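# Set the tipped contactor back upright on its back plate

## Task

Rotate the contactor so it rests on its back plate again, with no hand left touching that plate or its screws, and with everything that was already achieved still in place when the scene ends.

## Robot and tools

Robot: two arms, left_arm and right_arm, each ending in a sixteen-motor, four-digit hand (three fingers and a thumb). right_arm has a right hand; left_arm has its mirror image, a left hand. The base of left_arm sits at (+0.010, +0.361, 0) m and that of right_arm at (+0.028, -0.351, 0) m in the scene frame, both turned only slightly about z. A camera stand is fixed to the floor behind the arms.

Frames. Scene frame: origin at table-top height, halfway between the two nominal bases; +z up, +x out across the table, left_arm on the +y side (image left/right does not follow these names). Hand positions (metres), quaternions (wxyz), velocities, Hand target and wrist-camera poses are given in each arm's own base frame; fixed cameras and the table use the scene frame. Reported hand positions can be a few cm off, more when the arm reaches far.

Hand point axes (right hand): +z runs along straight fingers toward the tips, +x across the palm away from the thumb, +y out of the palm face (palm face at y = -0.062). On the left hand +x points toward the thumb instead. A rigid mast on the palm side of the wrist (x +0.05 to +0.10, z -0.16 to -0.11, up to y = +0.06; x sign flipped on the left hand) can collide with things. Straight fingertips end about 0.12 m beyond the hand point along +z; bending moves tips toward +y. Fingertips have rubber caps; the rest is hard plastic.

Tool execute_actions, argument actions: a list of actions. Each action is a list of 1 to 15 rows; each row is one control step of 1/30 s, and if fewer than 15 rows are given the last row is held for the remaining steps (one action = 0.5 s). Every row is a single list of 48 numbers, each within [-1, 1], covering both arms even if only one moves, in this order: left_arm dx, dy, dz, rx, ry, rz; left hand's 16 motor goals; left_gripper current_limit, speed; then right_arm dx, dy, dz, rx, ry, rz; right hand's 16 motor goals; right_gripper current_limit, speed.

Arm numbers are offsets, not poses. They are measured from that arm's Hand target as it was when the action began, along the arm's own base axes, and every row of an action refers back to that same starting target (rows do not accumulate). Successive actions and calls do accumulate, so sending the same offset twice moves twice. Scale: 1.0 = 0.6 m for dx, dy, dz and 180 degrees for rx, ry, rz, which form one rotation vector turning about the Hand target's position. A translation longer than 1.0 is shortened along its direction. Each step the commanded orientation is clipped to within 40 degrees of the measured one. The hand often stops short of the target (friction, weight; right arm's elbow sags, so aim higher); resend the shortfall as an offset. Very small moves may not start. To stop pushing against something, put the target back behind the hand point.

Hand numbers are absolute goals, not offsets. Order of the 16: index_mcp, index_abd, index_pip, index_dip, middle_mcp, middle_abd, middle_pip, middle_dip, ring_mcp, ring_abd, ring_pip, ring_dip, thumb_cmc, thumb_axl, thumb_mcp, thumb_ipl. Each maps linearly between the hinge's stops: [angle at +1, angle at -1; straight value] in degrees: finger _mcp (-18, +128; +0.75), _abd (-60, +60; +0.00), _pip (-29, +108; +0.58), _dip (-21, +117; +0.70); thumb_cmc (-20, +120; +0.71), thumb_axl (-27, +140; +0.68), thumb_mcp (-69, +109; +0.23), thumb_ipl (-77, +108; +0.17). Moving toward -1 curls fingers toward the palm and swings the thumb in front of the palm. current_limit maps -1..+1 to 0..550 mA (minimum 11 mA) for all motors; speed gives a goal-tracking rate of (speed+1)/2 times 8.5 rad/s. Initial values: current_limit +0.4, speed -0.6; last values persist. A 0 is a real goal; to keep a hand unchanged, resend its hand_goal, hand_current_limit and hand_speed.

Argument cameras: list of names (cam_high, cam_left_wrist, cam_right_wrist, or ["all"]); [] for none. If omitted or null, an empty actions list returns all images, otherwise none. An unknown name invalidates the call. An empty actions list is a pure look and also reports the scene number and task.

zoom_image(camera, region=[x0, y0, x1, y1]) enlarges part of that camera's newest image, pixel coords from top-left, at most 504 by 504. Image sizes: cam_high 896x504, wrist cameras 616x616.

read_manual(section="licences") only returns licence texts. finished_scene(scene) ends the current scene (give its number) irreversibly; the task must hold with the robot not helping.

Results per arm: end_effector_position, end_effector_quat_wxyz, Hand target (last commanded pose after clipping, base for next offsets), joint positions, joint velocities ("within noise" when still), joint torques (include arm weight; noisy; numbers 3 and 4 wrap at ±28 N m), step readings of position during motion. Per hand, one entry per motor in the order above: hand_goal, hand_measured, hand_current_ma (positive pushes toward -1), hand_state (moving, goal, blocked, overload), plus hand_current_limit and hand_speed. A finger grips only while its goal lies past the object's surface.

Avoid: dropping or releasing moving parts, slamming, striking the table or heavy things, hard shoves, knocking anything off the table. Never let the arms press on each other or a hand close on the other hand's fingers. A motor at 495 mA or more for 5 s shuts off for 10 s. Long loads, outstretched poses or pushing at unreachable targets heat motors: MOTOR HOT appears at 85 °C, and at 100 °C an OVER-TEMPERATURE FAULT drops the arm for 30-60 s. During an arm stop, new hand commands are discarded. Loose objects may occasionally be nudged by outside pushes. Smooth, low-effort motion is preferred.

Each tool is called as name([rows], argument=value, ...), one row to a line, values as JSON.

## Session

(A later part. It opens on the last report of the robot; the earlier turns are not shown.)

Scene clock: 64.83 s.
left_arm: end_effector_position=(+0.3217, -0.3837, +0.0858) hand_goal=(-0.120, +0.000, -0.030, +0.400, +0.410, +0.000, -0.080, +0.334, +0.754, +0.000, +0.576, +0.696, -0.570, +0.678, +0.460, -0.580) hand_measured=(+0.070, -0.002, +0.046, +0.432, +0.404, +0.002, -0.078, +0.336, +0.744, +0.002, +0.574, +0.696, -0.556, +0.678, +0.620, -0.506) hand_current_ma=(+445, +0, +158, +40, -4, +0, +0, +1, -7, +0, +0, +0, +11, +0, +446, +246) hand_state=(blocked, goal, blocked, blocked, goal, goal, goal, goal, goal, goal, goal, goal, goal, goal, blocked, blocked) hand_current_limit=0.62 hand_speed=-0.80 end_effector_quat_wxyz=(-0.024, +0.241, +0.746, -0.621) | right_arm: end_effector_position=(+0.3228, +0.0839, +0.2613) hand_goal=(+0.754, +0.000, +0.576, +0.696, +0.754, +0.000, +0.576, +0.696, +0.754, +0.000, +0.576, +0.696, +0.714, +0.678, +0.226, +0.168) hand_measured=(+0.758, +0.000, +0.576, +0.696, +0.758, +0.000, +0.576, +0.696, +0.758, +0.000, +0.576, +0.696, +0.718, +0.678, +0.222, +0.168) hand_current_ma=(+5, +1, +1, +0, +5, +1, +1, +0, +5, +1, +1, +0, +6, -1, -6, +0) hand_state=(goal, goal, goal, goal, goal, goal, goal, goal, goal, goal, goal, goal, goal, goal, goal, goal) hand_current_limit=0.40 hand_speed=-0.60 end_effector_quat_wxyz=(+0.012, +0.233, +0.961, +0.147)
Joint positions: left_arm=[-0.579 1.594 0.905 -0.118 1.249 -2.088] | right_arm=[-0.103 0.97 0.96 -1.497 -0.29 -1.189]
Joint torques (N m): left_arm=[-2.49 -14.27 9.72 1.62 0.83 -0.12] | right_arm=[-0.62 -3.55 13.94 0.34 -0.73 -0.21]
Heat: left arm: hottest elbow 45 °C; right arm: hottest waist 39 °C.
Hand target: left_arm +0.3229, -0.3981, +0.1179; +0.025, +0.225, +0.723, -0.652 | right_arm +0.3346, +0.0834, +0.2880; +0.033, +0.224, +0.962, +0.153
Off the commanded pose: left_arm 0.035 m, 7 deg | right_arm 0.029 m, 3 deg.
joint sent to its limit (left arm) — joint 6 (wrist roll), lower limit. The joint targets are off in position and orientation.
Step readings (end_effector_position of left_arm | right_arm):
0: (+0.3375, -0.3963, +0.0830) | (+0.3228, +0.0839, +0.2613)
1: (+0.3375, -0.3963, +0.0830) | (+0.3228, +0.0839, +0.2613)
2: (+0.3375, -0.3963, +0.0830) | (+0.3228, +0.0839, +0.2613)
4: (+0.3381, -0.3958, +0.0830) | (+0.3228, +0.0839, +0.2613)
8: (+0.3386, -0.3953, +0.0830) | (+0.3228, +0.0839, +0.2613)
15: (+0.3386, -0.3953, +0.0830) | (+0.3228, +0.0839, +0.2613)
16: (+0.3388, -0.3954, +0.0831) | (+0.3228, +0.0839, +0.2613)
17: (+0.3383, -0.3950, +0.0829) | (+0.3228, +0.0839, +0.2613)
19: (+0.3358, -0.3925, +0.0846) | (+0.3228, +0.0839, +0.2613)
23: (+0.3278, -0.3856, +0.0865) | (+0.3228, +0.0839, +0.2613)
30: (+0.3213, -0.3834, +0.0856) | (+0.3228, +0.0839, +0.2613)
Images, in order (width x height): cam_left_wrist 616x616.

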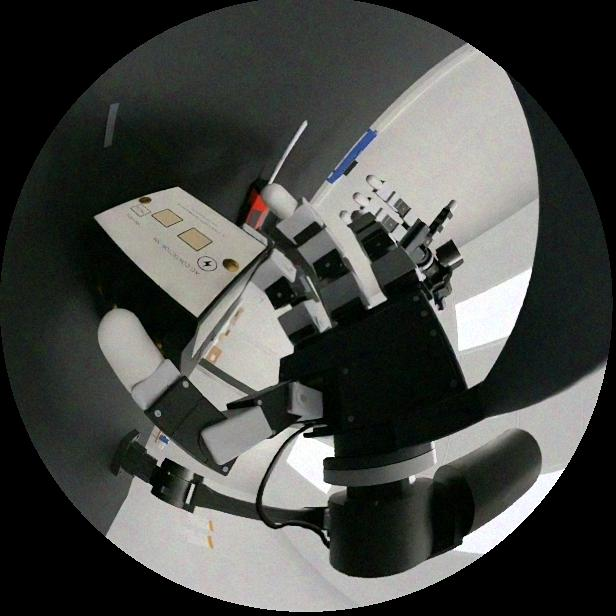

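execute_actions([
  [[-0.015,0.003,0.04,-0.013,-0.041,-0.009,-0.12,0,-0.03,0.4,0.41,0,-0.08,0.333,0.754,0,0.576,0.696,-0.571,0.678,0.46,-0.58,0.62,-0.8,0,0,0,0,0,0,0.754,0,0.576,0.696,0.754,0,0.576,0.696,0.754,0,0.576,0.696,0.714,0.678,0.226,0.168,0.4,-0.6]],
], cameras=["cam_left_wrist","cam_right_wrist"])

Scene clock: 66.00 s.
left_arm: end_effector_position=(+0.3033, -0.3829, +0.1031) hand_goal=(-0.120, +0.000, -0.030, +0.400, +0.410, +0.000, -0.080, +0.334, +0.754, +0.000, +0.576, +0.696, -0.570, +0.678, +0.460, -0.580) hand_measured=(+0.070, +0.028, +0.058, +0.444, +0.404, +0.002, -0.078, +0.336, +0.744, +0.002, +0.574, +0.696, -0.568, +0.678, +0.606, -0.506) hand_current_ma=(+445, +28, +206, +70, -4, +0, +0, +1, -7, +0, +0, +0, +1, +0, +446, +246) hand_state=(blocked, blocked, blocked, blocked, goal, goal, goal, goal, goal, goal, goal, goal, goal, goal, blocked, blocked) hand_current_limit=0.62 hand_speed=-0.80 end_effector_quat_wxyz=(+0.015, +0.275, +0.730, -0.625) | right_arm: end_effector_position=(+0.3228, +0.0839, +0.2613) hand_goal=(+0.754, +0.000, +0.576, +0.696, +0.754, +0.000, +0.576, +0.696, +0.754, +0.000, +0.576, +0.696, +0.714, +0.678, +0.226, +0.168) hand_measured=(+0.758, +0.000, +0.576, +0.696, +0.758, +0.000, +0.576, +0.696, +0.758, +0.000, +0.576, +0.696, +0.718, +0.678, +0.222, +0.168) hand_current_ma=(+5, +1, +1, +0, +5, +1, +1, +0, +5, +1, +1, +0, +6, -1, -6, +0) hand_state=(goal, goal, goal, goal, goal, goal, goal, goal, goal, goal, goal, goal, goal, goal, goal, goal) hand_current_limit=0.40 hand_speed=-0.60 end_effector_quat_wxyz=(+0.012, +0.233, +0.961, +0.147)
Joint positions: left_arm=[-0.605 1.499 0.822 -0.022 1.226 -2.088] | right_arm=[-0.103 0.97 0.96 -1.497 -0.29 -1.189]
Joint torques (N m): left_arm=[-2.2 -12.86 11.07 2.36 0.75 -0.02] | right_arm=[-0.62 -3.55 14 0.35 -0.74 -0.22]
Heat: left arm: hottest elbow 45 °C; right arm: hottest waist 39 °C.
Hand target: left_arm +0.3139, -0.3963, +0.1420; +0.067, +0.276, +0.703, -0.652 | right_arm +0.3346, +0.0834, +0.2880; +0.033, +0.224, +0.962, +0.153
Off the commanded pose: left_arm 0.042 m, 7 deg | right_arm 0.029 m, 3 deg.
joint sent to its limit (left arm) — joint 6 (wrist roll), lower limit. The joint targets are off in position and orientation.
Step readings (end_effector_position of left_arm | right_arm):
0: (+0.3217, -0.3837, +0.0858) | (+0.3228, +0.0839, +0.2613)
1: (+0.3216, -0.3835, +0.0854) | (+0.3228, +0.0839, +0.2613)
2: (+0.3217, -0.3832, +0.0858) | (+0.3228, +0.0839, +0.2613)
4: (+0.3193, -0.3822, +0.0882) | (+0.3228, +0.0839, +0.2613)
8: (+0.3112, -0.3794, +0.0986) | (+0.3228, +0.0839, +0.2613)
15: (+0.3035, -0.3830, +0.1034) | (+0.3228, +0.0839, +0.2613)
Images, in order (width x height): cam_left_wrist 616x616, cam_right_wrist 616x616.

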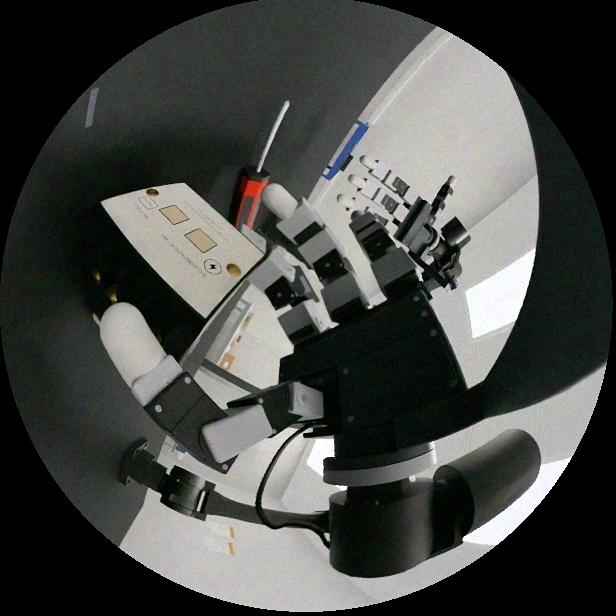

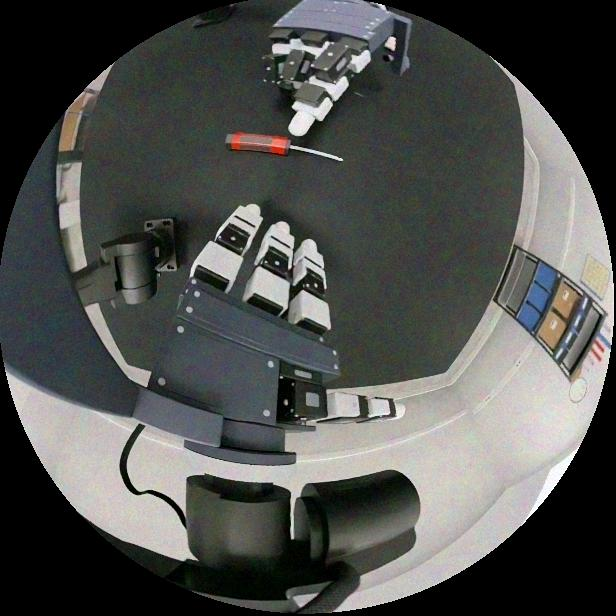

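zoom_image(camera="cam_right_wrist", region=[220, 0, 440, 180])

zoom_image(camera="cam_left_wrist", region=[50, 120, 290, 380])

Scaled by 2.291 from the camera's 616x616 image, which has a finer 880x880 frame.

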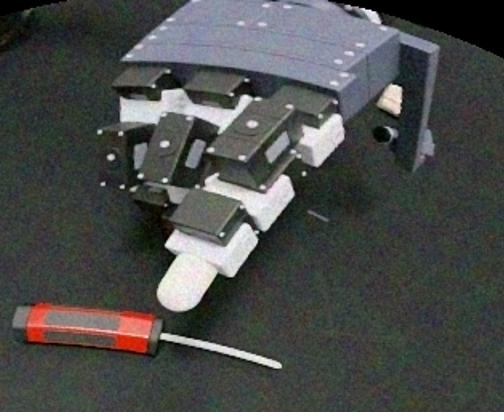

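Scaled by 1.938 from the camera's 616x616 image, which has a finer 880x880 frame.

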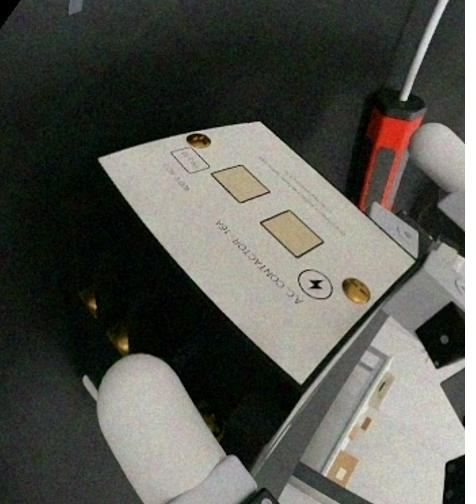

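execute_actions([
  [[-0.032,0.007,0.022,-0.016,-0.047,-0.009,-0.12,0,-0.03,0.4,0.41,0,-0.08,0.333,0.754,0,0.576,0.696,-0.571,0.678,0.46,-0.58,0.62,-0.8,0,0,0,0,0,0,0.754,0,0.576,0.696,0.754,0,0.576,0.696,0.754,0,0.576,0.696,0.714,0.678,0.226,0.168,0.4,-0.6]],
], cameras=["cam_left_wrist"])

zoom_image(camera="cam_left_wrist", region=[50, 120, 290, 380])

Scene clock: 67.70 s.
left_arm: end_effector_position=(+0.2841, -0.3779, +0.1160) hand_goal=(-0.120, +0.000, -0.030, +0.400, +0.410, +0.000, -0.080, +0.334, +0.754, +0.000, +0.576, +0.696, -0.570, +0.678, +0.460, -0.580) hand_measured=(+0.070, +0.038, +0.064, +0.446, +0.404, +0.002, -0.078, +0.336, +0.744, +0.002, +0.574, +0.696, -0.568, +0.678, +0.600, -0.506) hand_current_ma=(+445, +46, +225, +75, -4, +0, +0, +1, -7, +0, +0, +0, +1, +0, +446, +246) hand_state=(blocked, blocked, blocked, blocked, goal, goal, goal, goal, goal, goal, goal, goal, goal, goal, blocked, blocked) hand_current_limit=0.62 hand_speed=-0.80 end_effector_quat_wxyz=(+0.071, +0.312, +0.706, -0.632) | right_arm: end_effector_position=(+0.3228, +0.0839, +0.2613) hand_goal=(+0.754, +0.000, +0.576, +0.696, +0.754, +0.000, +0.576, +0.696, +0.754, +0.000, +0.576, +0.696, +0.714, +0.678, +0.226, +0.168) hand_measured=(+0.758, +0.000, +0.576, +0.696, +0.758, +0.000, +0.576, +0.696, +0.758, +0.000, +0.576, +0.696, +0.718, +0.678, +0.222, +0.168) hand_current_ma=(+5, +1, +1, +0, +5, +1, +1, +0, +5, +1, +1, +0, +6, -1, -6, +0) hand_state=(goal, goal, goal, goal, goal, goal, goal, goal, goal, goal, goal, goal, goal, goal, goal, goal) hand_current_limit=0.40 hand_speed=-0.60 end_effector_quat_wxyz=(+0.012, +0.233, +0.961, +0.147)
Joint positions: left_arm=[-0.628 1.398 0.706 0.14 1.195 -2.092] | right_arm=[-0.103 0.97 0.96 -1.497 -0.29 -1.189]
Joint torques (N m): left_arm=[-2.14 -10.81 11.17 2.86 0.7 0.03] | right_arm=[-0.5 -3.49 13.97 0.31 -0.74 -0.21]
Heat: left arm: hottest elbow 45 °C; right arm: hottest waist 39 °C.
Hand target: left_arm +0.2947, -0.3921, +0.1551; +0.116, +0.332, +0.676, -0.648 | right_arm +0.3346, +0.0834, +0.2880; +0.033, +0.224, +0.962, +0.153
Off the commanded pose: left_arm 0.043 m, 7 deg | right_arm 0.029 m, 3 deg.
joint sent to its limit (left arm) — joint 6 (wrist roll), lower limit. The joint targets are off in position, not in orientation.
Step readings (end_effector_position of left_arm | right_arm):
0: (+0.3033, -0.3829, +0.1031) | (+0.3228, +0.0839, +0.2613)
1: (+0.3032, -0.3828, +0.1027) | (+0.3228, +0.0839, +0.2613)
2: (+0.3032, -0.3822, +0.1021) | (+0.3228, +0.0839, +0.2613)
4: (+0.3013, -0.3796, +0.1039) | (+0.3228, +0.0839, +0.2613)
8: (+0.2914, -0.3756, +0.1124) | (+0.3228, +0.0839, +0.2613)
15: (+0.2838, -0.3778, +0.1159) | (+0.3228, +0.0839, +0.2613)
Images, in order (width x height): cam_left_wrist 616x616.

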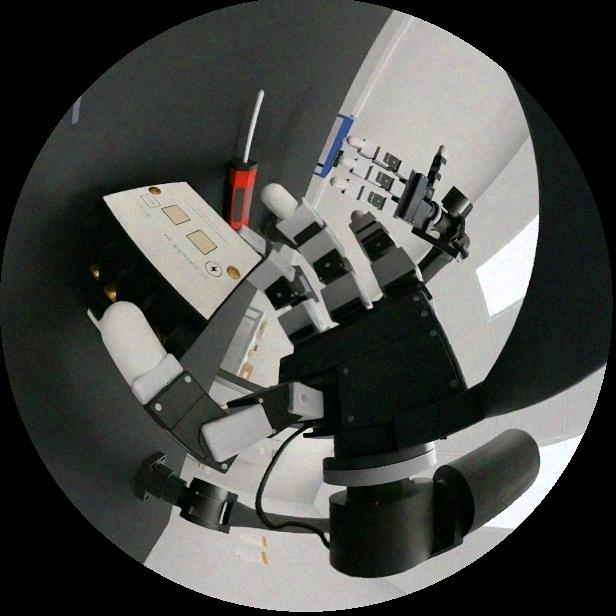

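Scaled by 1.938 from the camera's 616x616 image, which has a finer 880x880 frame.

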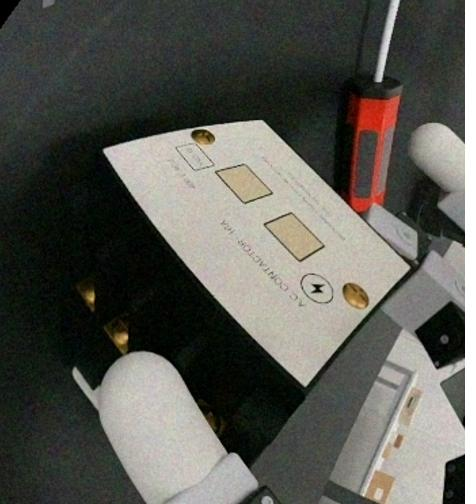

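execute_actions([
  [[-0.036,0.007,0.01,-0.016,-0.047,-0.009,-0.12,0,-0.03,0.4,0.41,0,-0.08,0.333,0.754,0,0.576,0.696,-0.571,0.678,0.46,-0.58,0.62,-0.8,0,0,0,0,0,0,0.754,0,0.576,0.696,0.754,0,0.576,0.696,0.754,0,0.576,0.696,0.714,0.678,0.226,0.168,0.4,-0.6]],
], cameras=["cam_left_wrist"])

zoom_image(camera="cam_left_wrist", region=[50, 120, 290, 380])

Scene clock: 69.60 s.
left_arm: end_effector_position=(+0.2645, -0.3714, +0.1241) hand_goal=(-0.120, +0.000, -0.030, +0.400, +0.410, +0.000, -0.080, +0.334, +0.754, +0.000, +0.576, +0.696, -0.570, +0.678, +0.460, -0.580) hand_measured=(+0.070, +0.042, +0.066, +0.446, +0.404, +0.002, -0.078, +0.336, +0.744, +0.002, +0.574, +0.696, -0.570, +0.678, +0.598, -0.506) hand_current_ma=(+445, +53, +231, +77, -4, +0, +0, +1, -7, +0, +0, +0, +0, +0, +446, +246) hand_state=(blocked, blocked, blocked, blocked, goal, goal, goal, goal, goal, goal, goal, goal, goal, goal, blocked, blocked) hand_current_limit=0.62 hand_speed=-0.80 end_effector_quat_wxyz=(+0.118, +0.346, +0.682, -0.634) | right_arm: end_effector_position=(+0.3228, +0.0839, +0.2613) hand_goal=(+0.754, +0.000, +0.576, +0.696, +0.754, +0.000, +0.576, +0.696, +0.754, +0.000, +0.576, +0.696, +0.714, +0.678, +0.226, +0.168) hand_measured=(+0.758, +0.000, +0.576, +0.696, +0.758, +0.000, +0.576, +0.696, +0.758, +0.000, +0.576, +0.696, +0.718, +0.678, +0.222, +0.168) hand_current_ma=(+5, +1, +1, +0, +5, +1, +1, +0, +5, +1, +1, +0, +6, -1, -6, +0) hand_state=(goal, goal, goal, goal, goal, goal, goal, goal, goal, goal, goal, goal, goal, goal, goal, goal) hand_current_limit=0.40 hand_speed=-0.60 end_effector_quat_wxyz=(+0.012, +0.233, +0.961, +0.147)
Joint positions: left_arm=[-0.651 1.312 0.604 0.26 1.169 -2.071] | right_arm=[-0.103 0.97 0.96 -1.497 -0.29 -1.189]
Joint torques (N m): left_arm=[-2.49 -9.58 11.04 3.08 0.55 0.36] | right_arm=[-0.5 -3.49 13.94 0.34 -0.74 -0.21]
Heat: left arm: hottest elbow 45 °C; right arm: hottest waist 39 °C.
Hand target: left_arm +0.2731, -0.3879, +0.1612; +0.165, +0.385, +0.644, -0.640 | right_arm +0.3346, +0.0834, +0.2880; +0.033, +0.224, +0.962, +0.153
Off the commanded pose: left_arm 0.041 m, 8 deg | right_arm 0.029 m, 3 deg.
Step readings (end_effector_position of left_arm | right_arm):
0: (+0.2841, -0.3779, +0.1160) | (+0.3228, +0.0839, +0.2613)
1: (+0.2838, -0.3777, +0.1155) | (+0.3228, +0.0839, +0.2613)
2: (+0.2842, -0.3774, +0.1152) | (+0.3228, +0.0839, +0.2613)
4: (+0.2816, -0.3754, +0.1163) | (+0.3228, +0.0839, +0.2613)
8: (+0.2686, -0.3721, +0.1221) | (+0.3228, +0.0839, +0.2613)
15: (+0.2643, -0.3714, +0.1241) | (+0.3228, +0.0839, +0.2613)
Images, in order (width x height): cam_left_wrist 616x616.

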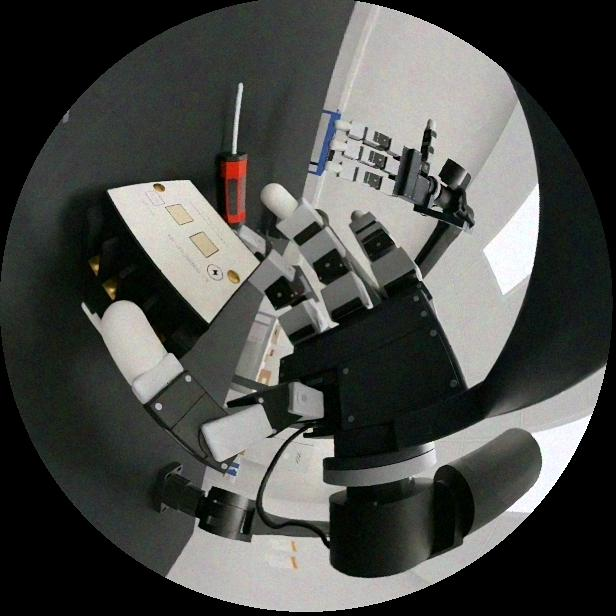

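Scaled by 1.938 from the camera's 616x616 image, which has a finer 880x880 frame.

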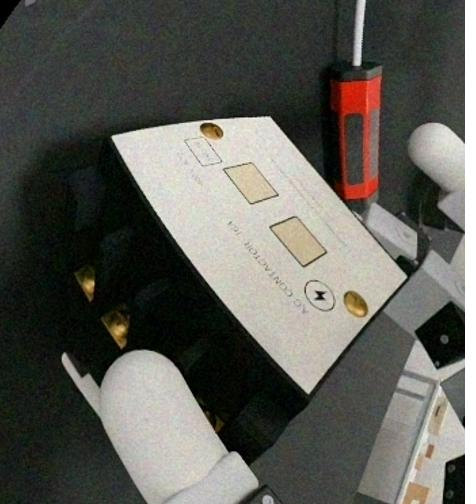

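execute_actions([
  [[-0.04,0.007,-0.008,-0.018,-0.055,-0.01,-0.12,0,-0.03,0.4,0.41,0,-0.08,0.333,0.754,0,0.576,0.696,-0.571,0.678,0.46,-0.58,0.62,-0.8,0,0,0,0,0,0,0.754,0,0.576,0.696,0.754,0,0.576,0.696,0.754,0,0.576,0.696,0.714,0.678,0.226,0.168,0.4,-0.6]],
], cameras=["cam_left_wrist"])

zoom_image(camera="cam_left_wrist", region=[50, 120, 290, 380])

Scene clock: 70.93 s.
left_arm: end_effector_position=(+0.2438, -0.3682, +0.1265) hand_goal=(-0.120, +0.000, -0.030, +0.400, +0.410, +0.000, -0.080, +0.334, +0.754, +0.000, +0.576, +0.696, -0.570, +0.678, +0.460, -0.580) hand_measured=(+0.070, +0.040, +0.066, +0.446, +0.404, +0.002, -0.078, +0.336, +0.744, +0.002, +0.574, +0.696, -0.562, +0.678, +0.598, -0.506) hand_current_ma=(+446, +47, +231, +77, -4, +0, +0, +1, -7, +0, +0, +0, +4, +0, +445, +246) hand_state=(blocked, blocked, blocked, blocked, goal, goal, goal, goal, goal, goal, goal, goal, goal, goal, blocked, blocked) hand_current_limit=0.62 hand_speed=-0.80 end_effector_quat_wxyz=(+0.178, +0.406, +0.643, -0.625) | right_arm: end_effector_position=(+0.3228, +0.0839, +0.2613) hand_goal=(+0.754, +0.000, +0.576, +0.696, +0.754, +0.000, +0.576, +0.696, +0.754, +0.000, +0.576, +0.696, +0.714, +0.678, +0.226, +0.168) hand_measured=(+0.758, +0.000, +0.576, +0.696, +0.758, +0.000, +0.576, +0.696, +0.758, +0.000, +0.576, +0.696, +0.718, +0.678, +0.222, +0.168) hand_current_ma=(+5, +1, +1, +0, +5, +1, +1, +0, +5, +1, +1, +0, +6, -1, -6, +0) hand_state=(goal, goal, goal, goal, goal, goal, goal, goal, goal, goal, goal, goal, goal, goal, goal, goal) hand_current_limit=0.40 hand_speed=-0.60 end_effector_quat_wxyz=(+0.012, +0.233, +0.961, +0.147)
Joint positions: left_arm=[-0.69 1.241 0.505 0.354 1.138 -1.951] | right_arm=[-0.103 0.97 0.96 -1.497 -0.29 -1.189]
Joint torques (N m): left_arm=[-2.49 -7.12 10.24 2.86 0.31 0.67] | right_arm=[-0.44 -3.43 13.94 0.36 -0.74 -0.23]
Heat: left arm: hottest elbow 45 °C; right arm: hottest waist 39 °C.
Hand target: left_arm +0.2491, -0.3837, +0.1563; +0.221, +0.444, +0.603, -0.625 | right_arm +0.3346, +0.0834, +0.2880; +0.033, +0.224, +0.962, +0.153
Off the commanded pose: left_arm 0.034 m, 8 deg | right_arm 0.029 m, 3 deg.
Step readings (end_effector_position of left_arm | right_arm):
0: (+0.2645, -0.3714, +0.1241) | (+0.3228, +0.0839, +0.2613)
1: (+0.2644, -0.3711, +0.1236) | (+0.3228, +0.0839, +0.2613)
2: (+0.2643, -0.3709, +0.1228) | (+0.3228, +0.0839, +0.2613)
4: (+0.2605, -0.3703, +0.1227) | (+0.3228, +0.0839, +0.2613)
8: (+0.2483, -0.3671, +0.1258) | (+0.3228, +0.0839, +0.2613)
15: (+0.2436, -0.3682, +0.1266) | (+0.3228, +0.0839, +0.2613)
Images, in order (width x height): cam_left_wrist 616x616.

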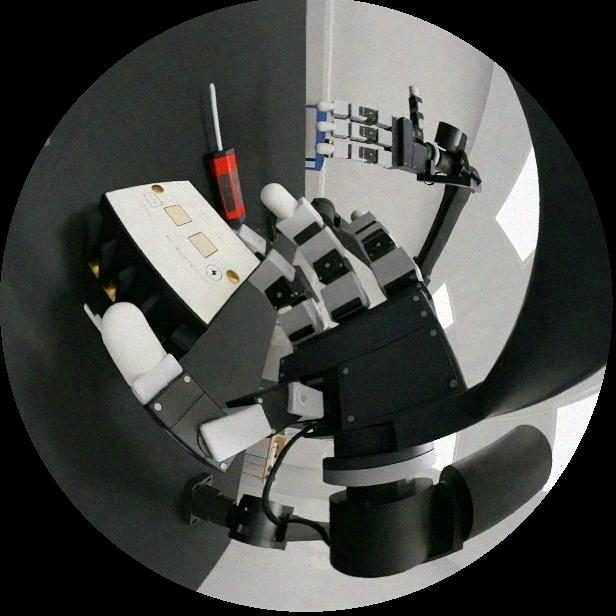

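Scaled by 1.938 from the camera's 616x616 image, which has a finer 880x880 frame.

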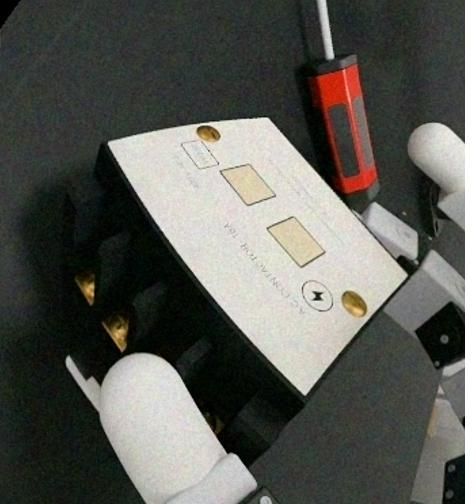

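execute_actions([
  [[-0.045,0.004,-0.014,-0.02,-0.062,-0.01,-0.12,0,-0.03,0.4,0.41,0,-0.08,0.333,0.754,0,0.576,0.696,-0.571,0.678,0.46,-0.58,0.62,-0.8,0,0,0,0,0,0,0.754,0,0.576,0.696,0.754,0,0.576,0.696,0.754,0,0.576,0.696,0.714,0.678,0.226,0.168,0.4,-0.6]],
], cameras=["cam_left_wrist"])

zoom_image(camera="cam_left_wrist", region=[50, 120, 290, 380])

Scene clock: 72.37 s.
left_arm: end_effector_position=(+0.2187, -0.3680, +0.1244) hand_goal=(-0.120, +0.000, -0.030, +0.400, +0.410, +0.000, -0.080, +0.334, +0.754, +0.000, +0.576, +0.696, -0.570, +0.678, +0.460, -0.580) hand_measured=(+0.070, +0.018, +0.066, +0.446, +0.404, +0.002, -0.078, +0.336, +0.744, +0.002, +0.574, +0.696, -0.548, +0.678, +0.598, -0.506) hand_current_ma=(+445, +14, +231, +77, -4, +0, +0, +1, -7, +0, +0, +0, +24, +0, +446, +246) hand_state=(blocked, goal, blocked, blocked, goal, goal, goal, goal, goal, goal, goal, goal, blocked, goal, blocked, blocked) hand_current_limit=0.62 hand_speed=-0.80 end_effector_quat_wxyz=(+0.246, +0.476, +0.590, -0.604) | right_arm: end_effector_position=(+0.3228, +0.0839, +0.2613) hand_goal=(+0.754, +0.000, +0.576, +0.696, +0.754, +0.000, +0.576, +0.696, +0.754, +0.000, +0.576, +0.696, +0.714, +0.678, +0.226, +0.168) hand_measured=(+0.758, +0.000, +0.576, +0.696, +0.758, +0.000, +0.576, +0.696, +0.758, +0.000, +0.576, +0.696, +0.718, +0.678, +0.222, +0.168) hand_current_ma=(+5, +1, +1, +0, +5, +1, +1, +0, +5, +1, +1, +0, +6, -1, -6, +0) hand_state=(goal, goal, goal, goal, goal, goal, goal, goal, goal, goal, goal, goal, goal, goal, goal, goal) hand_current_limit=0.40 hand_speed=-0.60 end_effector_quat_wxyz=(+0.012, +0.233, +0.961, +0.147)
Joint positions: left_arm=[-0.756 1.192 0.396 0.471 1.086 -1.787] | right_arm=[-0.103 0.97 0.96 -1.497 -0.29 -1.189]
Joint torques (N m): left_arm=[-2.61 -6.12 9.68 2.78 0.17 0.72] | right_arm=[-0.56 -3.49 13.96 0.38 -0.74 -0.21]
Heat: left arm: hottest elbow 45 °C; right arm: hottest waist 39 °C.
Hand target: left_arm +0.2220, -0.3813, +0.1479; +0.282, +0.505, +0.552, -0.601 | right_arm +0.3346, +0.0834, +0.2880; +0.033, +0.224, +0.962, +0.153
Off the commanded pose: left_arm 0.027 m, 7 deg | right_arm 0.029 m, 3 deg.
Step readings (end_effector_position of left_arm | right_arm):
0: (+0.2438, -0.3682, +0.1265) | (+0.3228, +0.0839, +0.2613)
1: (+0.2434, -0.3683, +0.1261) | (+0.3228, +0.0839, +0.2613)
2: (+0.2432, -0.3681, +0.1253) | (+0.3228, +0.0839, +0.2613)
4: (+0.2396, -0.3679, +0.1245) | (+0.3228, +0.0839, +0.2613)
8: (+0.2250, -0.3659, +0.1245) | (+0.3228, +0.0839, +0.2613)
15: (+0.2184, -0.3681, +0.1243) | (+0.3228, +0.0839, +0.2613)
Images, in order (width x height): cam_left_wrist 616x616.

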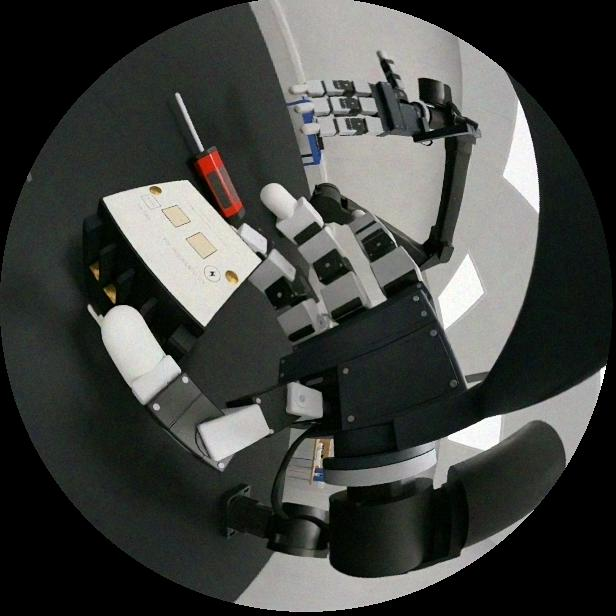

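Scaled by 1.938 from the camera's 616x616 image, which has a finer 880x880 frame.

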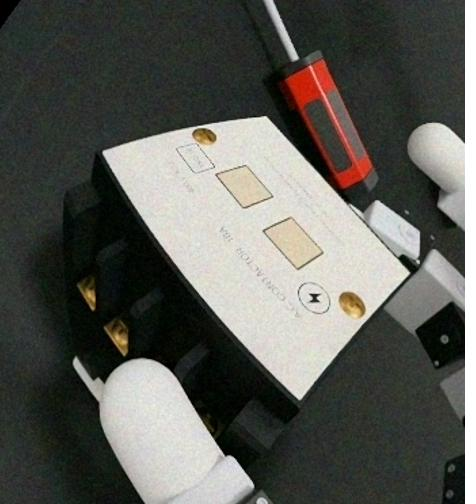

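execute_actions([
  [[-0.042,0.014,-0.016,-0.02,-0.062,-0.01,-0.12,0,-0.03,0.4,0.41,0,-0.08,0.333,0.754,0,0.576,0.696,-0.571,0.678,0.46,-0.58,0.6,-0.8,0,0,0,0,0,0,0.754,0,0.576,0.696,0.754,0,0.576,0.696,0.754,0,0.576,0.696,0.714,0.678,0.226,0.168,0.4,-0.6]],
], cameras=["cam_left_wrist","cam_right_wrist","cam_high"])

zoom_image(camera="cam_left_wrist", region=[50, 120, 290, 380])

zoom_image(camera="cam_right_wrist", region=[220, 0, 440, 180])

Scene clock: 74.23 s.
left_arm: end_effector_position=(+0.1880, -0.3619, +0.1127) hand_goal=(-0.120, +0.000, -0.030, +0.400, +0.410, +0.000, -0.080, +0.334, +0.754, +0.000, +0.576, +0.696, -0.570, +0.678, +0.460, -0.580) hand_measured=(+0.070, +0.008, +0.066, +0.446, +0.406, +0.002, -0.078, +0.336, +0.746, +0.002, +0.574, +0.696, -0.504, +0.678, +0.584, -0.514) hand_current_ma=(+440, +4, +231, +77, -2, +0, +0, +1, -5, +1, +0, +0, +135, +0, +440, +207) hand_state=(blocked, goal, blocked, blocked, goal, goal, goal, goal, goal, goal, goal, goal, blocked, goal, blocked, blocked) hand_current_limit=0.60 hand_speed=-0.80 end_effector_quat_wxyz=(+0.296, +0.537, +0.536, -0.580) | right_arm: end_effector_position=(+0.3228, +0.0839, +0.2613) hand_goal=(+0.754, +0.000, +0.576, +0.696, +0.754, +0.000, +0.576, +0.696, +0.754, +0.000, +0.576, +0.696, +0.714, +0.678, +0.226, +0.168) hand_measured=(+0.758, +0.000, +0.576, +0.696, +0.758, +0.000, +0.576, +0.696, +0.758, +0.000, +0.576, +0.696, +0.718, +0.678, +0.222, +0.168) hand_current_ma=(+5, +1, +1, +0, +5, +1, +1, +0, +5, +1, +1, +0, +6, -1, -6, +0) hand_state=(goal, goal, goal, goal, goal, goal, goal, goal, goal, goal, goal, goal, goal, goal, goal, goal) hand_current_limit=0.40 hand_speed=-0.60 end_effector_quat_wxyz=(+0.012, +0.233, +0.961, +0.147)
Joint positions: left_arm=[-0.824 1.174 0.282 0.585 1.041 -1.617] | right_arm=[-0.103 0.97 0.96 -1.497 -0.29 -1.189]
Joint torques (N m): left_arm=[-1.96 -4.37 9.28 3 0.13 0.86] | right_arm=[-0.44 -3.43 13.97 0.36 -0.75 -0.21]
Heat: left arm: hottest elbow 46 °C; right arm: hottest elbow 40 °C.
Hand target: left_arm +0.1969, -0.3729, +0.1384; +0.341, +0.561, +0.495, -0.570 | right_arm +0.3346, +0.0834, +0.2880; +0.033, +0.224, +0.962, +0.153
Off the commanded pose: left_arm 0.029 m, 8 deg | right_arm 0.029 m, 3 deg.
Step readings (end_effector_position of left_arm | right_arm):
0: (+0.2187, -0.3680, +0.1244) | (+0.3228, +0.0839, +0.2613)
1: (+0.2187, -0.3678, +0.1241) | (+0.3228, +0.0839, +0.2613)
2: (+0.2178, -0.3677, +0.1233) | (+0.3228, +0.0839, +0.2613)
4: (+0.2136, -0.3663, +0.1212) | (+0.3228, +0.0839, +0.2613)
8: (+0.1994, -0.3609, +0.1172) | (+0.3228, +0.0839, +0.2613)
15: (+0.1877, -0.3617, +0.1121) | (+0.3228, +0.0839, +0.2613)

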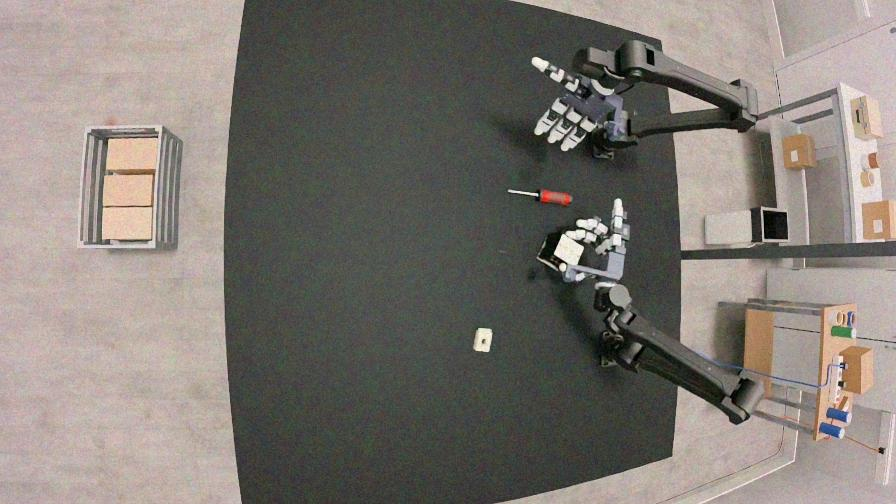

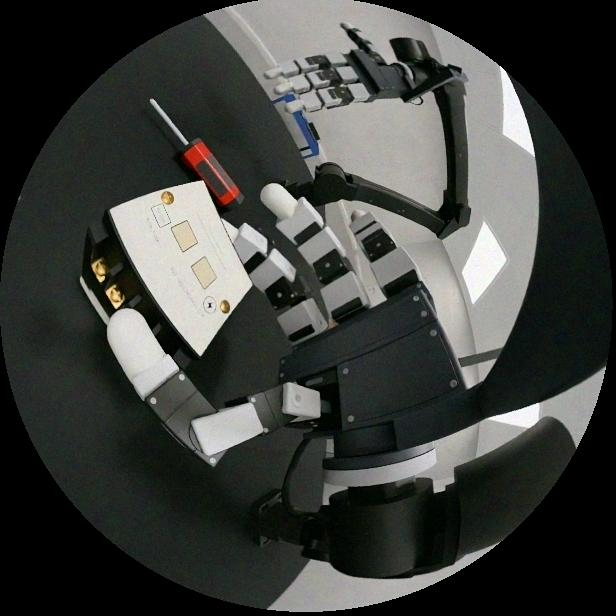

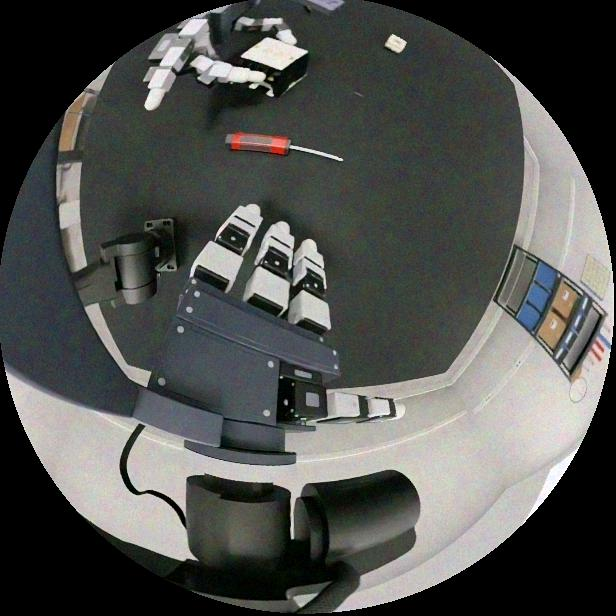

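Scaled by 1.938 from the camera's 616x616 image, which has a finer 880x880 frame.

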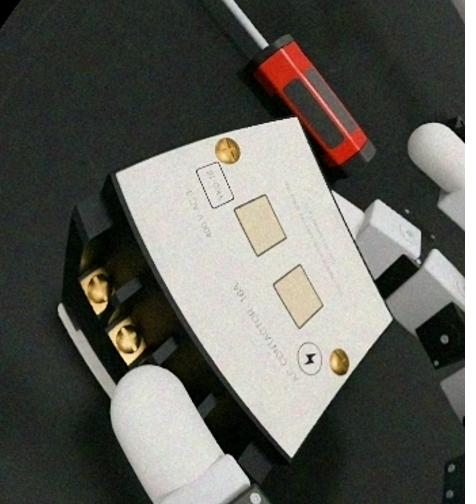

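Scaled by 2.291 from the camera's 616x616 image, which has a finer 880x880 frame.

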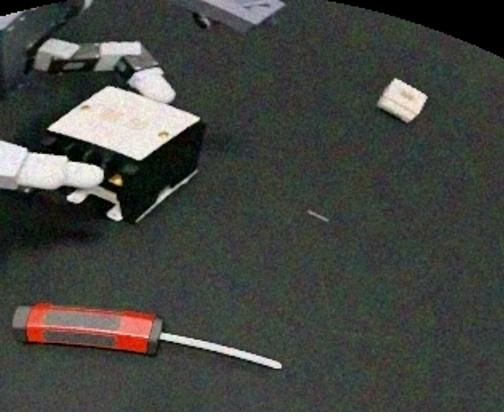

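zoom_image(camera="cam_right_wrist", region=[220, 20, 330, 110])

zoom_image(camera="cam_high", region=[500, 190, 640, 310])

Scaled by 4.582 from the camera's 616x616 image, which has a finer 880x880 frame.

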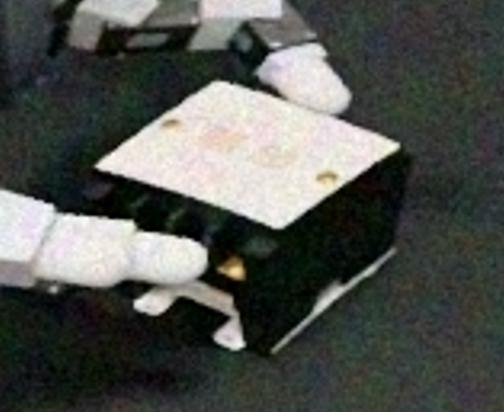

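Scaled by 3.600 from the camera's 896x504 image, which has a finer 1280x720 frame.

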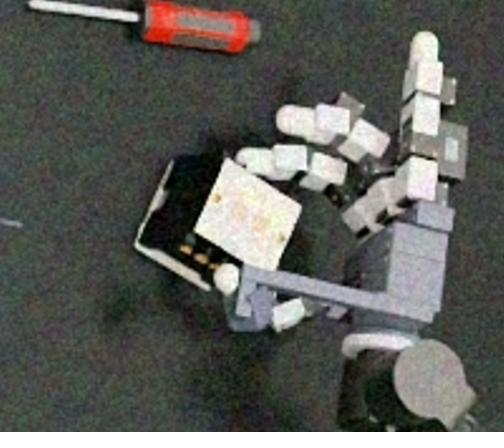

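execute_actions([
  [[0,0,-0.018,0,0,0,0.05,0,0.05,0.43,0.41,0,-0.08,0.333,0.754,0,0.576,0.696,-0.53,0.678,0.56,-0.52,0.2,-0.8,0,0,0,0,0,0,0.754,0,0.576,0.696,0.754,0,0.576,0.696,0.754,0,0.576,0.696,0.714,0.678,0.226,0.168,0.4,-0.6]],
], cameras=["cam_left_wrist","cam_right_wrist"])

zoom_image(camera="cam_right_wrist", region=[220, 20, 330, 110])

Scene clock: 76.47 s.
left_arm: end_effector_position=(+0.1920, -0.3657, +0.1114) hand_goal=(+0.050, +0.000, +0.050, +0.430, +0.410, +0.000, -0.080, +0.334, +0.754, +0.000, +0.576, +0.696, -0.530, +0.678, +0.560, -0.520) hand_measured=(+0.076, +0.012, +0.080, +0.444, +0.406, +0.002, -0.078, +0.336, +0.746, +0.002, +0.574, +0.696, -0.502, +0.678, +0.586, -0.506) hand_current_ma=(+33, +7, +38, +13, -2, +0, +0, +1, -5, +1, +0, +0, +35, +0, +45, +20) hand_state=(blocked, goal, blocked, goal, goal, goal, goal, goal, goal, goal, goal, goal, blocked, goal, blocked, goal) hand_current_limit=0.20 hand_speed=-0.80 end_effector_quat_wxyz=(+0.311, +0.546, +0.523, -0.576) | right_arm: end_effector_position=(+0.3228, +0.0839, +0.2613) hand_goal=(+0.754, +0.000, +0.576, +0.696, +0.754, +0.000, +0.576, +0.696, +0.754, +0.000, +0.576, +0.696, +0.714, +0.678, +0.226, +0.168) hand_measured=(+0.758, +0.000, +0.576, +0.696, +0.758, +0.000, +0.576, +0.696, +0.758, +0.000, +0.576, +0.696, +0.718, +0.678, +0.222, +0.168) hand_current_ma=(+5, +1, +1, +0, +5, +1, +1, +0, +5, +1, +1, +0, +6, -1, -6, +0) hand_state=(goal, goal, goal, goal, goal, goal, goal, goal, goal, goal, goal, goal, goal, goal, goal, goal) hand_current_limit=0.40 hand_speed=-0.60 end_effector_quat_wxyz=(+0.012, +0.233, +0.961, +0.147)
Joint positions: left_arm=[-0.824 1.218 0.279 0.654 1.041 -1.592] | right_arm=[-0.103 0.97 0.96 -1.497 -0.29 -1.189]
Joint torques (N m): left_arm=[-2.32 -4.42 8.13 2.52 0.16 0.63] | right_arm=[-0.62 -3.49 13.94 0.38 -0.74 -0.22]
Heat: left arm: hottest elbow 45 °C; right arm: hottest elbow 40 °C.
Hand target: left_arm +0.1969, -0.3729, +0.1276; +0.341, +0.561, +0.495, -0.570 | right_arm +0.3346, +0.0834, +0.2880; +0.033, +0.224, +0.962, +0.153
Off the commanded pose: left_arm 0.018 m, 5 deg | right_arm 0.029 m, 3 deg.
Step readings (end_effector_position of left_arm | right_arm):
0: (+0.1880, -0.3619, +0.1127) | (+0.3228, +0.0839, +0.2613)
1: (+0.1880, -0.3619, +0.1122) | (+0.3228, +0.0839, +0.2613)
2: (+0.1879, -0.3617, +0.1119) | (+0.3228, +0.0839, +0.2613)
4: (+0.1887, -0.3625, +0.1118) | (+0.3228, +0.0839, +0.2613)
8: (+0.1907, -0.3643, +0.1115) | (+0.3228, +0.0839, +0.2613)
15: (+0.1918, -0.3655, +0.1118) | (+0.3228, +0.0839, +0.2613)
Images, in order (width x height): cam_left_wrist 616x616, cam_right_wrist 616x616.

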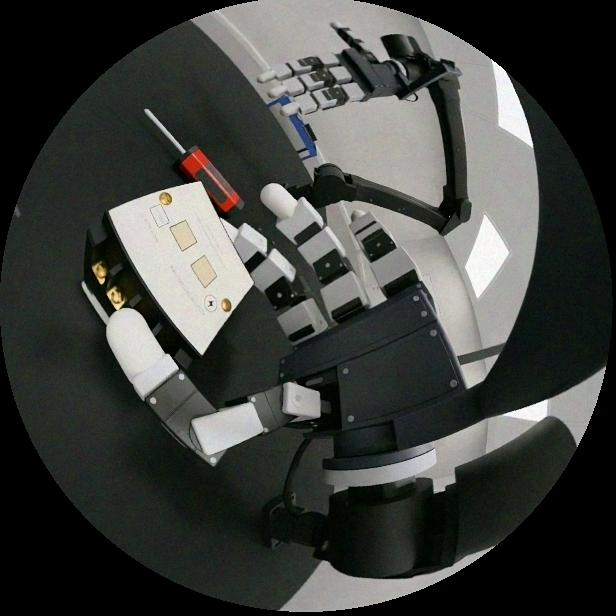

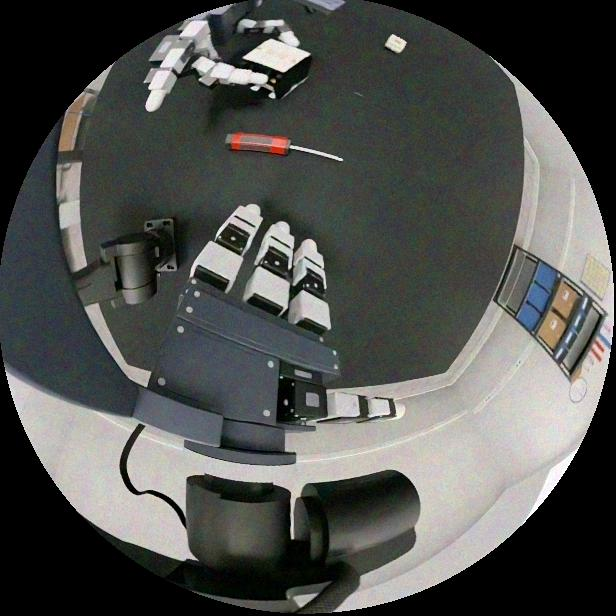

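Scaled by 4.582 from the camera's 616x616 image, which has a finer 880x880 frame.

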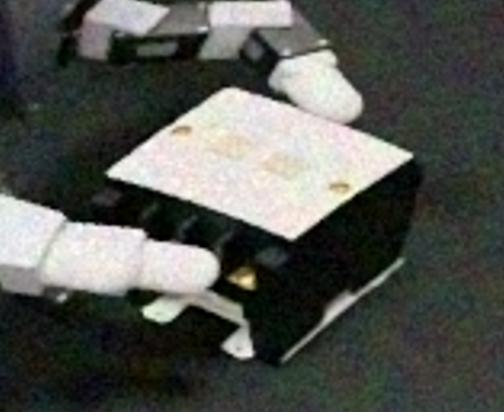

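execute_actions([
  [[0,0,-0.01,0,0,0,0.07,0,0.06,0.43,0.41,0,-0.08,0.333,0.754,0,0.576,0.696,-0.51,0.678,0.58,-0.505,0.1,-0.8,0,0,0,0,0,0,0.754,0,0.576,0.696,0.754,0,0.576,0.696,0.754,0,0.576,0.696,0.714,0.678,0.226,0.168,0.4,-0.6]],
  [[0,0,0,0,0,0,0.12,0,0.04,0.42,0.41,0,-0.08,0.333,0.754,0,0.576,0.696,-0.51,0.678,0.63,-0.48,0.2,-0.85,0,0,0,0,0,0,0.754,0,0.576,0.696,0.754,0,0.576,0.696,0.754,0,0.576,0.696,0.714,0.678,0.226,0.168,0.4,-0.6]],
], cameras=["cam_left_wrist","cam_right_wrist"])

zoom_image(camera="cam_right_wrist", region=[220, 20, 330, 110])

Scene clock: 78.00 s.
left_arm: end_effector_position=(+0.1933, -0.3677, +0.1108) hand_goal=(+0.120, +0.000, +0.040, +0.420, +0.410, +0.000, -0.080, +0.334, +0.754, +0.000, +0.576, +0.696, -0.510, +0.678, +0.630, -0.480) hand_measured=(+0.118, +0.010, +0.044, +0.422, +0.406, +0.002, -0.078, +0.336, +0.746, +0.002, +0.574, +0.696, -0.500, +0.678, +0.626, -0.482) hand_current_ma=(-1, +5, +1, +1, -2, +0, +0, +1, -5, +1, +0, +0, +7, +0, -2, -1) hand_state=(goal, goal, goal, goal, goal, goal, goal, goal, goal, goal, goal, goal, goal, goal, goal, goal) hand_current_limit=0.20 hand_speed=-0.85 end_effector_quat_wxyz=(+0.322, +0.552, +0.512, -0.574) | right_arm: end_effector_position=(+0.3228, +0.0839, +0.2613) hand_goal=(+0.754, +0.000, +0.576, +0.696, +0.754, +0.000, +0.576, +0.696, +0.754, +0.000, +0.576, +0.696, +0.714, +0.678, +0.226, +0.168) hand_measured=(+0.758, +0.000, +0.576, +0.696, +0.758, +0.000, +0.576, +0.696, +0.758, +0.000, +0.576, +0.696, +0.718, +0.678, +0.222, +0.168) hand_current_ma=(+5, +1, +1, +0, +5, +1, +1, +0, +5, +1, +1, +0, +6, -1, -6, +0) hand_state=(goal, goal, goal, goal, goal, goal, goal, goal, goal, goal, goal, goal, goal, goal, goal, goal) hand_current_limit=0.40 hand_speed=-0.60 end_effector_quat_wxyz=(+0.012, +0.233, +0.961, +0.147)
Joint positions: left_arm=[-0.825 1.246 0.275 0.701 1.041 -1.573] | right_arm=[-0.103 0.97 0.96 -1.497 -0.29 -1.189]
Joint torques (N m): left_arm=[-2.08 -3.84 7.77 2.43 0.21 0.47] | right_arm=[-0.5 -3.43 13.96 0.36 -0.73 -0.22]
Heat: left arm: hottest elbow 45 °C; right arm: hottest elbow 40 °C.
Hand target: left_arm +0.1969, -0.3729, +0.1216; +0.341, +0.561, +0.495, -0.570 | right_arm +0.3346, +0.0834, +0.2880; +0.033, +0.224, +0.962, +0.153
Off the commanded pose: left_arm 0.012 m, 3 deg | right_arm 0.029 m, 3 deg.
Step readings (end_effector_position of left_arm | right_arm):
0: (+0.1920, -0.3657, +0.1114) | (+0.3228, +0.0839, +0.2613)
1: (+0.1920, -0.3657, +0.1115) | (+0.3228, +0.0839, +0.2613)
2: (+0.1918, -0.3655, +0.1111) | (+0.3228, +0.0839, +0.2613)
4: (+0.1924, -0.3662, +0.1117) | (+0.3228, +0.0839, +0.2613)
8: (+0.1925, -0.3671, +0.1106) | (+0.3228, +0.0839, +0.2613)
15: (+0.1927, -0.3672, +0.1105) | (+0.3228, +0.0839, +0.2613)
16: (+0.1928, -0.3673, +0.1101) | (+0.3228, +0.0839, +0.2613)
17: (+0.1928, -0.3673, +0.1102) | (+0.3228, +0.0839, +0.2613)
19: (+0.1930, -0.3675, +0.1103) | (+0.3228, +0.0839, +0.2613)
23: (+0.1932, -0.3676, +0.1104) | (+0.3228, +0.0839, +0.2613)
30: (+0.1933, -0.3677, +0.1106) | (+0.3228, +0.0839, +0.2613)
Images, in order (width x height): cam_left_wrist 616x616, cam_right_wrist 616x616.

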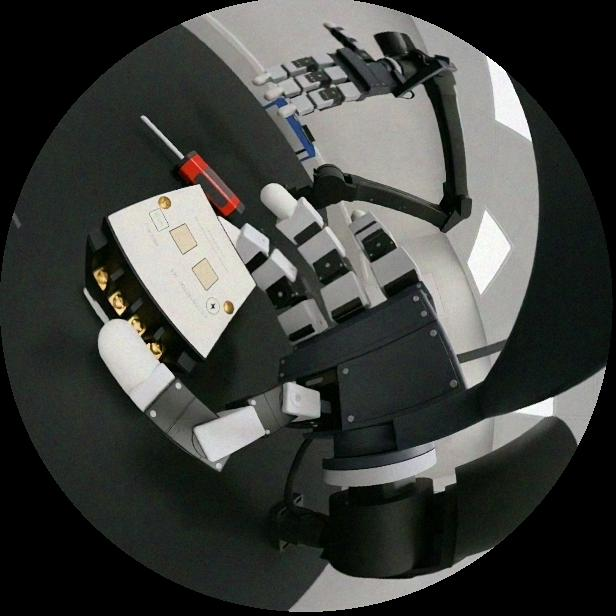

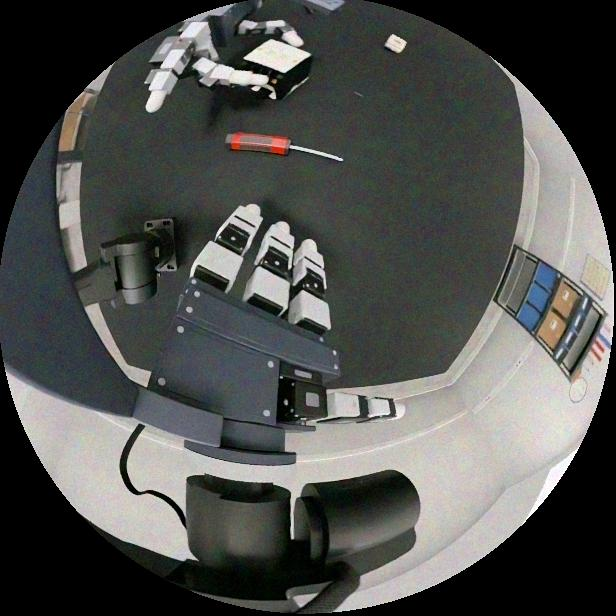

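Scaled by 4.582 from the camera's 616x616 image, which has a finer 880x880 frame.

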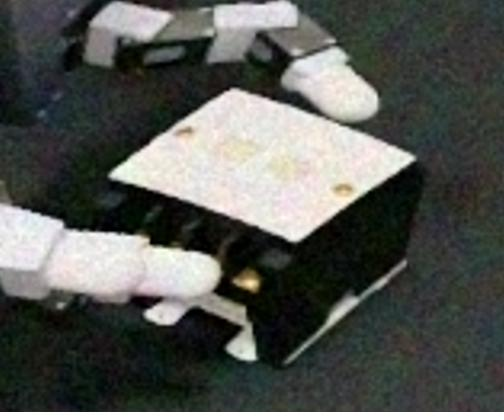

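execute_actions([
  [[0,0,0,0,0,0,0.28,0,-0.05,0.38,0.41,0,-0.08,0.333,0.754,0,0.576,0.696,-0.53,0.678,0.8,-0.37,0.4,-0.7,0,0,0,0,0,0,0.754,0,0.576,0.696,0.754,0,0.576,0.696,0.754,0,0.576,0.696,0.714,0.678,0.226,0.168,0.4,-0.6]],
  [[0,0,0,0,0,0,0.41,0,-0.08,0.333,0.41,0,-0.08,0.333,0.754,0,0.576,0.696,-0.55,0.678,0.9,-0.319,0.4,-0.6,0,0,0,0,0,0,0.754,0,0.576,0.696,0.754,0,0.576,0.696,0.754,0,0.576,0.696,0.714,0.678,0.226,0.168,0.4,-0.6]],
], cameras=["cam_left_wrist"])

Scene clock: 79.70 s.
left_arm: end_effector_position=(+0.1933, -0.3677, +0.1108) hand_goal=(+0.410, +0.000, -0.080, +0.334, +0.410, +0.000, -0.080, +0.334, +0.754, +0.000, +0.576, +0.696, -0.550, +0.678, +0.900, -0.318) hand_measured=(+0.406, +0.010, -0.078, +0.336, +0.406, +0.002, -0.078, +0.336, +0.746, +0.002, +0.574, +0.696, -0.532, +0.678, +0.896, -0.320) hand_current_ma=(-2, +5, +1, +1, -2, +0, +0, +1, -5, +1, +0, +0, +18, +0, -3, -1) hand_state=(goal, goal, goal, goal, goal, goal, goal, goal, goal, goal, goal, goal, goal, goal, goal, goal) hand_current_limit=0.40 hand_speed=-0.60 end_effector_quat_wxyz=(+0.322, +0.552, +0.512, -0.574) | right_arm: end_effector_position=(+0.3228, +0.0839, +0.2613) hand_goal=(+0.754, +0.000, +0.576, +0.696, +0.754, +0.000, +0.576, +0.696, +0.754, +0.000, +0.576, +0.696, +0.714, +0.678, +0.226, +0.168) hand_measured=(+0.758, +0.000, +0.576, +0.696, +0.758, +0.000, +0.576, +0.696, +0.758, +0.000, +0.576, +0.696, +0.718, +0.678, +0.222, +0.168) hand_current_ma=(+5, +1, +1, +0, +5, +1, +1, +0, +5, +1, +1, +0, +6, -1, -6, +0) hand_state=(goal, goal, goal, goal, goal, goal, goal, goal, goal, goal, goal, goal, goal, goal, goal, goal) hand_current_limit=0.40 hand_speed=-0.60 end_effector_quat_wxyz=(+0.012, +0.233, +0.961, +0.147)
Joint positions: left_arm=[-0.825 1.246 0.275 0.701 1.041 -1.573] | right_arm=[-0.103 0.97 0.96 -1.497 -0.29 -1.189]
Joint torques (N m): left_arm=[-1.61 -4.13 7.97 2.44 0.19 0.44] | right_arm=[-0.56 -3.49 13.97 0.35 -0.74 -0.21]
Heat: left arm: hottest elbow 45 °C; right arm: hottest elbow 40 °C.
Hand target: left_arm +0.1969, -0.3729, +0.1215; +0.341, +0.561, +0.495, -0.570 | right_arm +0.3346, +0.0834, +0.2880; +0.033, +0.224, +0.962, +0.153
Off the commanded pose: left_arm 0.012 m, 3 deg | right_arm 0.029 m, 3 deg.
Step readings (end_effector_position of left_arm | right_arm):
0: (+0.1933, -0.3677, +0.1108) | (+0.3228, +0.0839, +0.2613)
1: (+0.1933, -0.3677, +0.1108) | (+0.3228, +0.0839, +0.2613)
2: (+0.1939, -0.3674, +0.1108) | (+0.3228, +0.0839, +0.2613)
4: (+0.1939, -0.3674, +0.1108) | (+0.3228, +0.0839, +0.2613)
8: (+0.1933, -0.3677, +0.1108) | (+0.3228, +0.0839, +0.2613)
15: (+0.1933, -0.3677, +0.1108) | (+0.3228, +0.0839, +0.2613)
16: (+0.1933, -0.3677, +0.1108) | (+0.3228, +0.0839, +0.2613)
17: (+0.1933, -0.3677, +0.1108) | (+0.3228, +0.0839, +0.2613)
19: (+0.1939, -0.3674, +0.1108) | (+0.3228, +0.0839, +0.2613)
23: (+0.1933, -0.3677, +0.1108) | (+0.3228, +0.0839, +0.2613)
30: (+0.1933, -0.3677, +0.1108) | (+0.3228, +0.0839, +0.2613)
Images, in order (width x height): cam_left_wrist 616x616.

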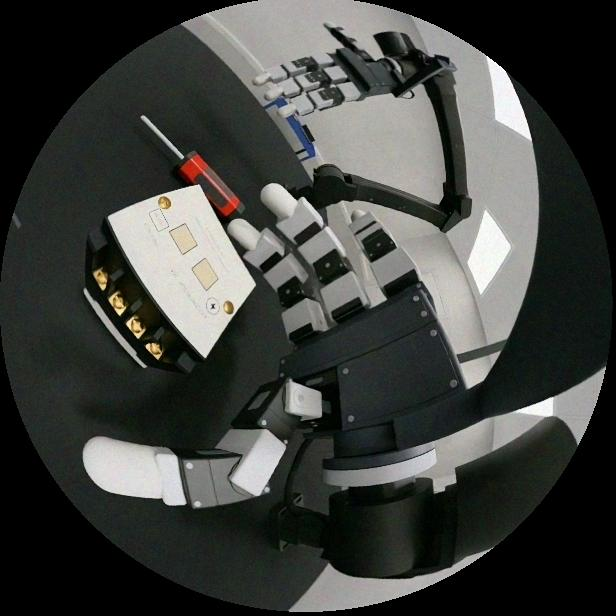

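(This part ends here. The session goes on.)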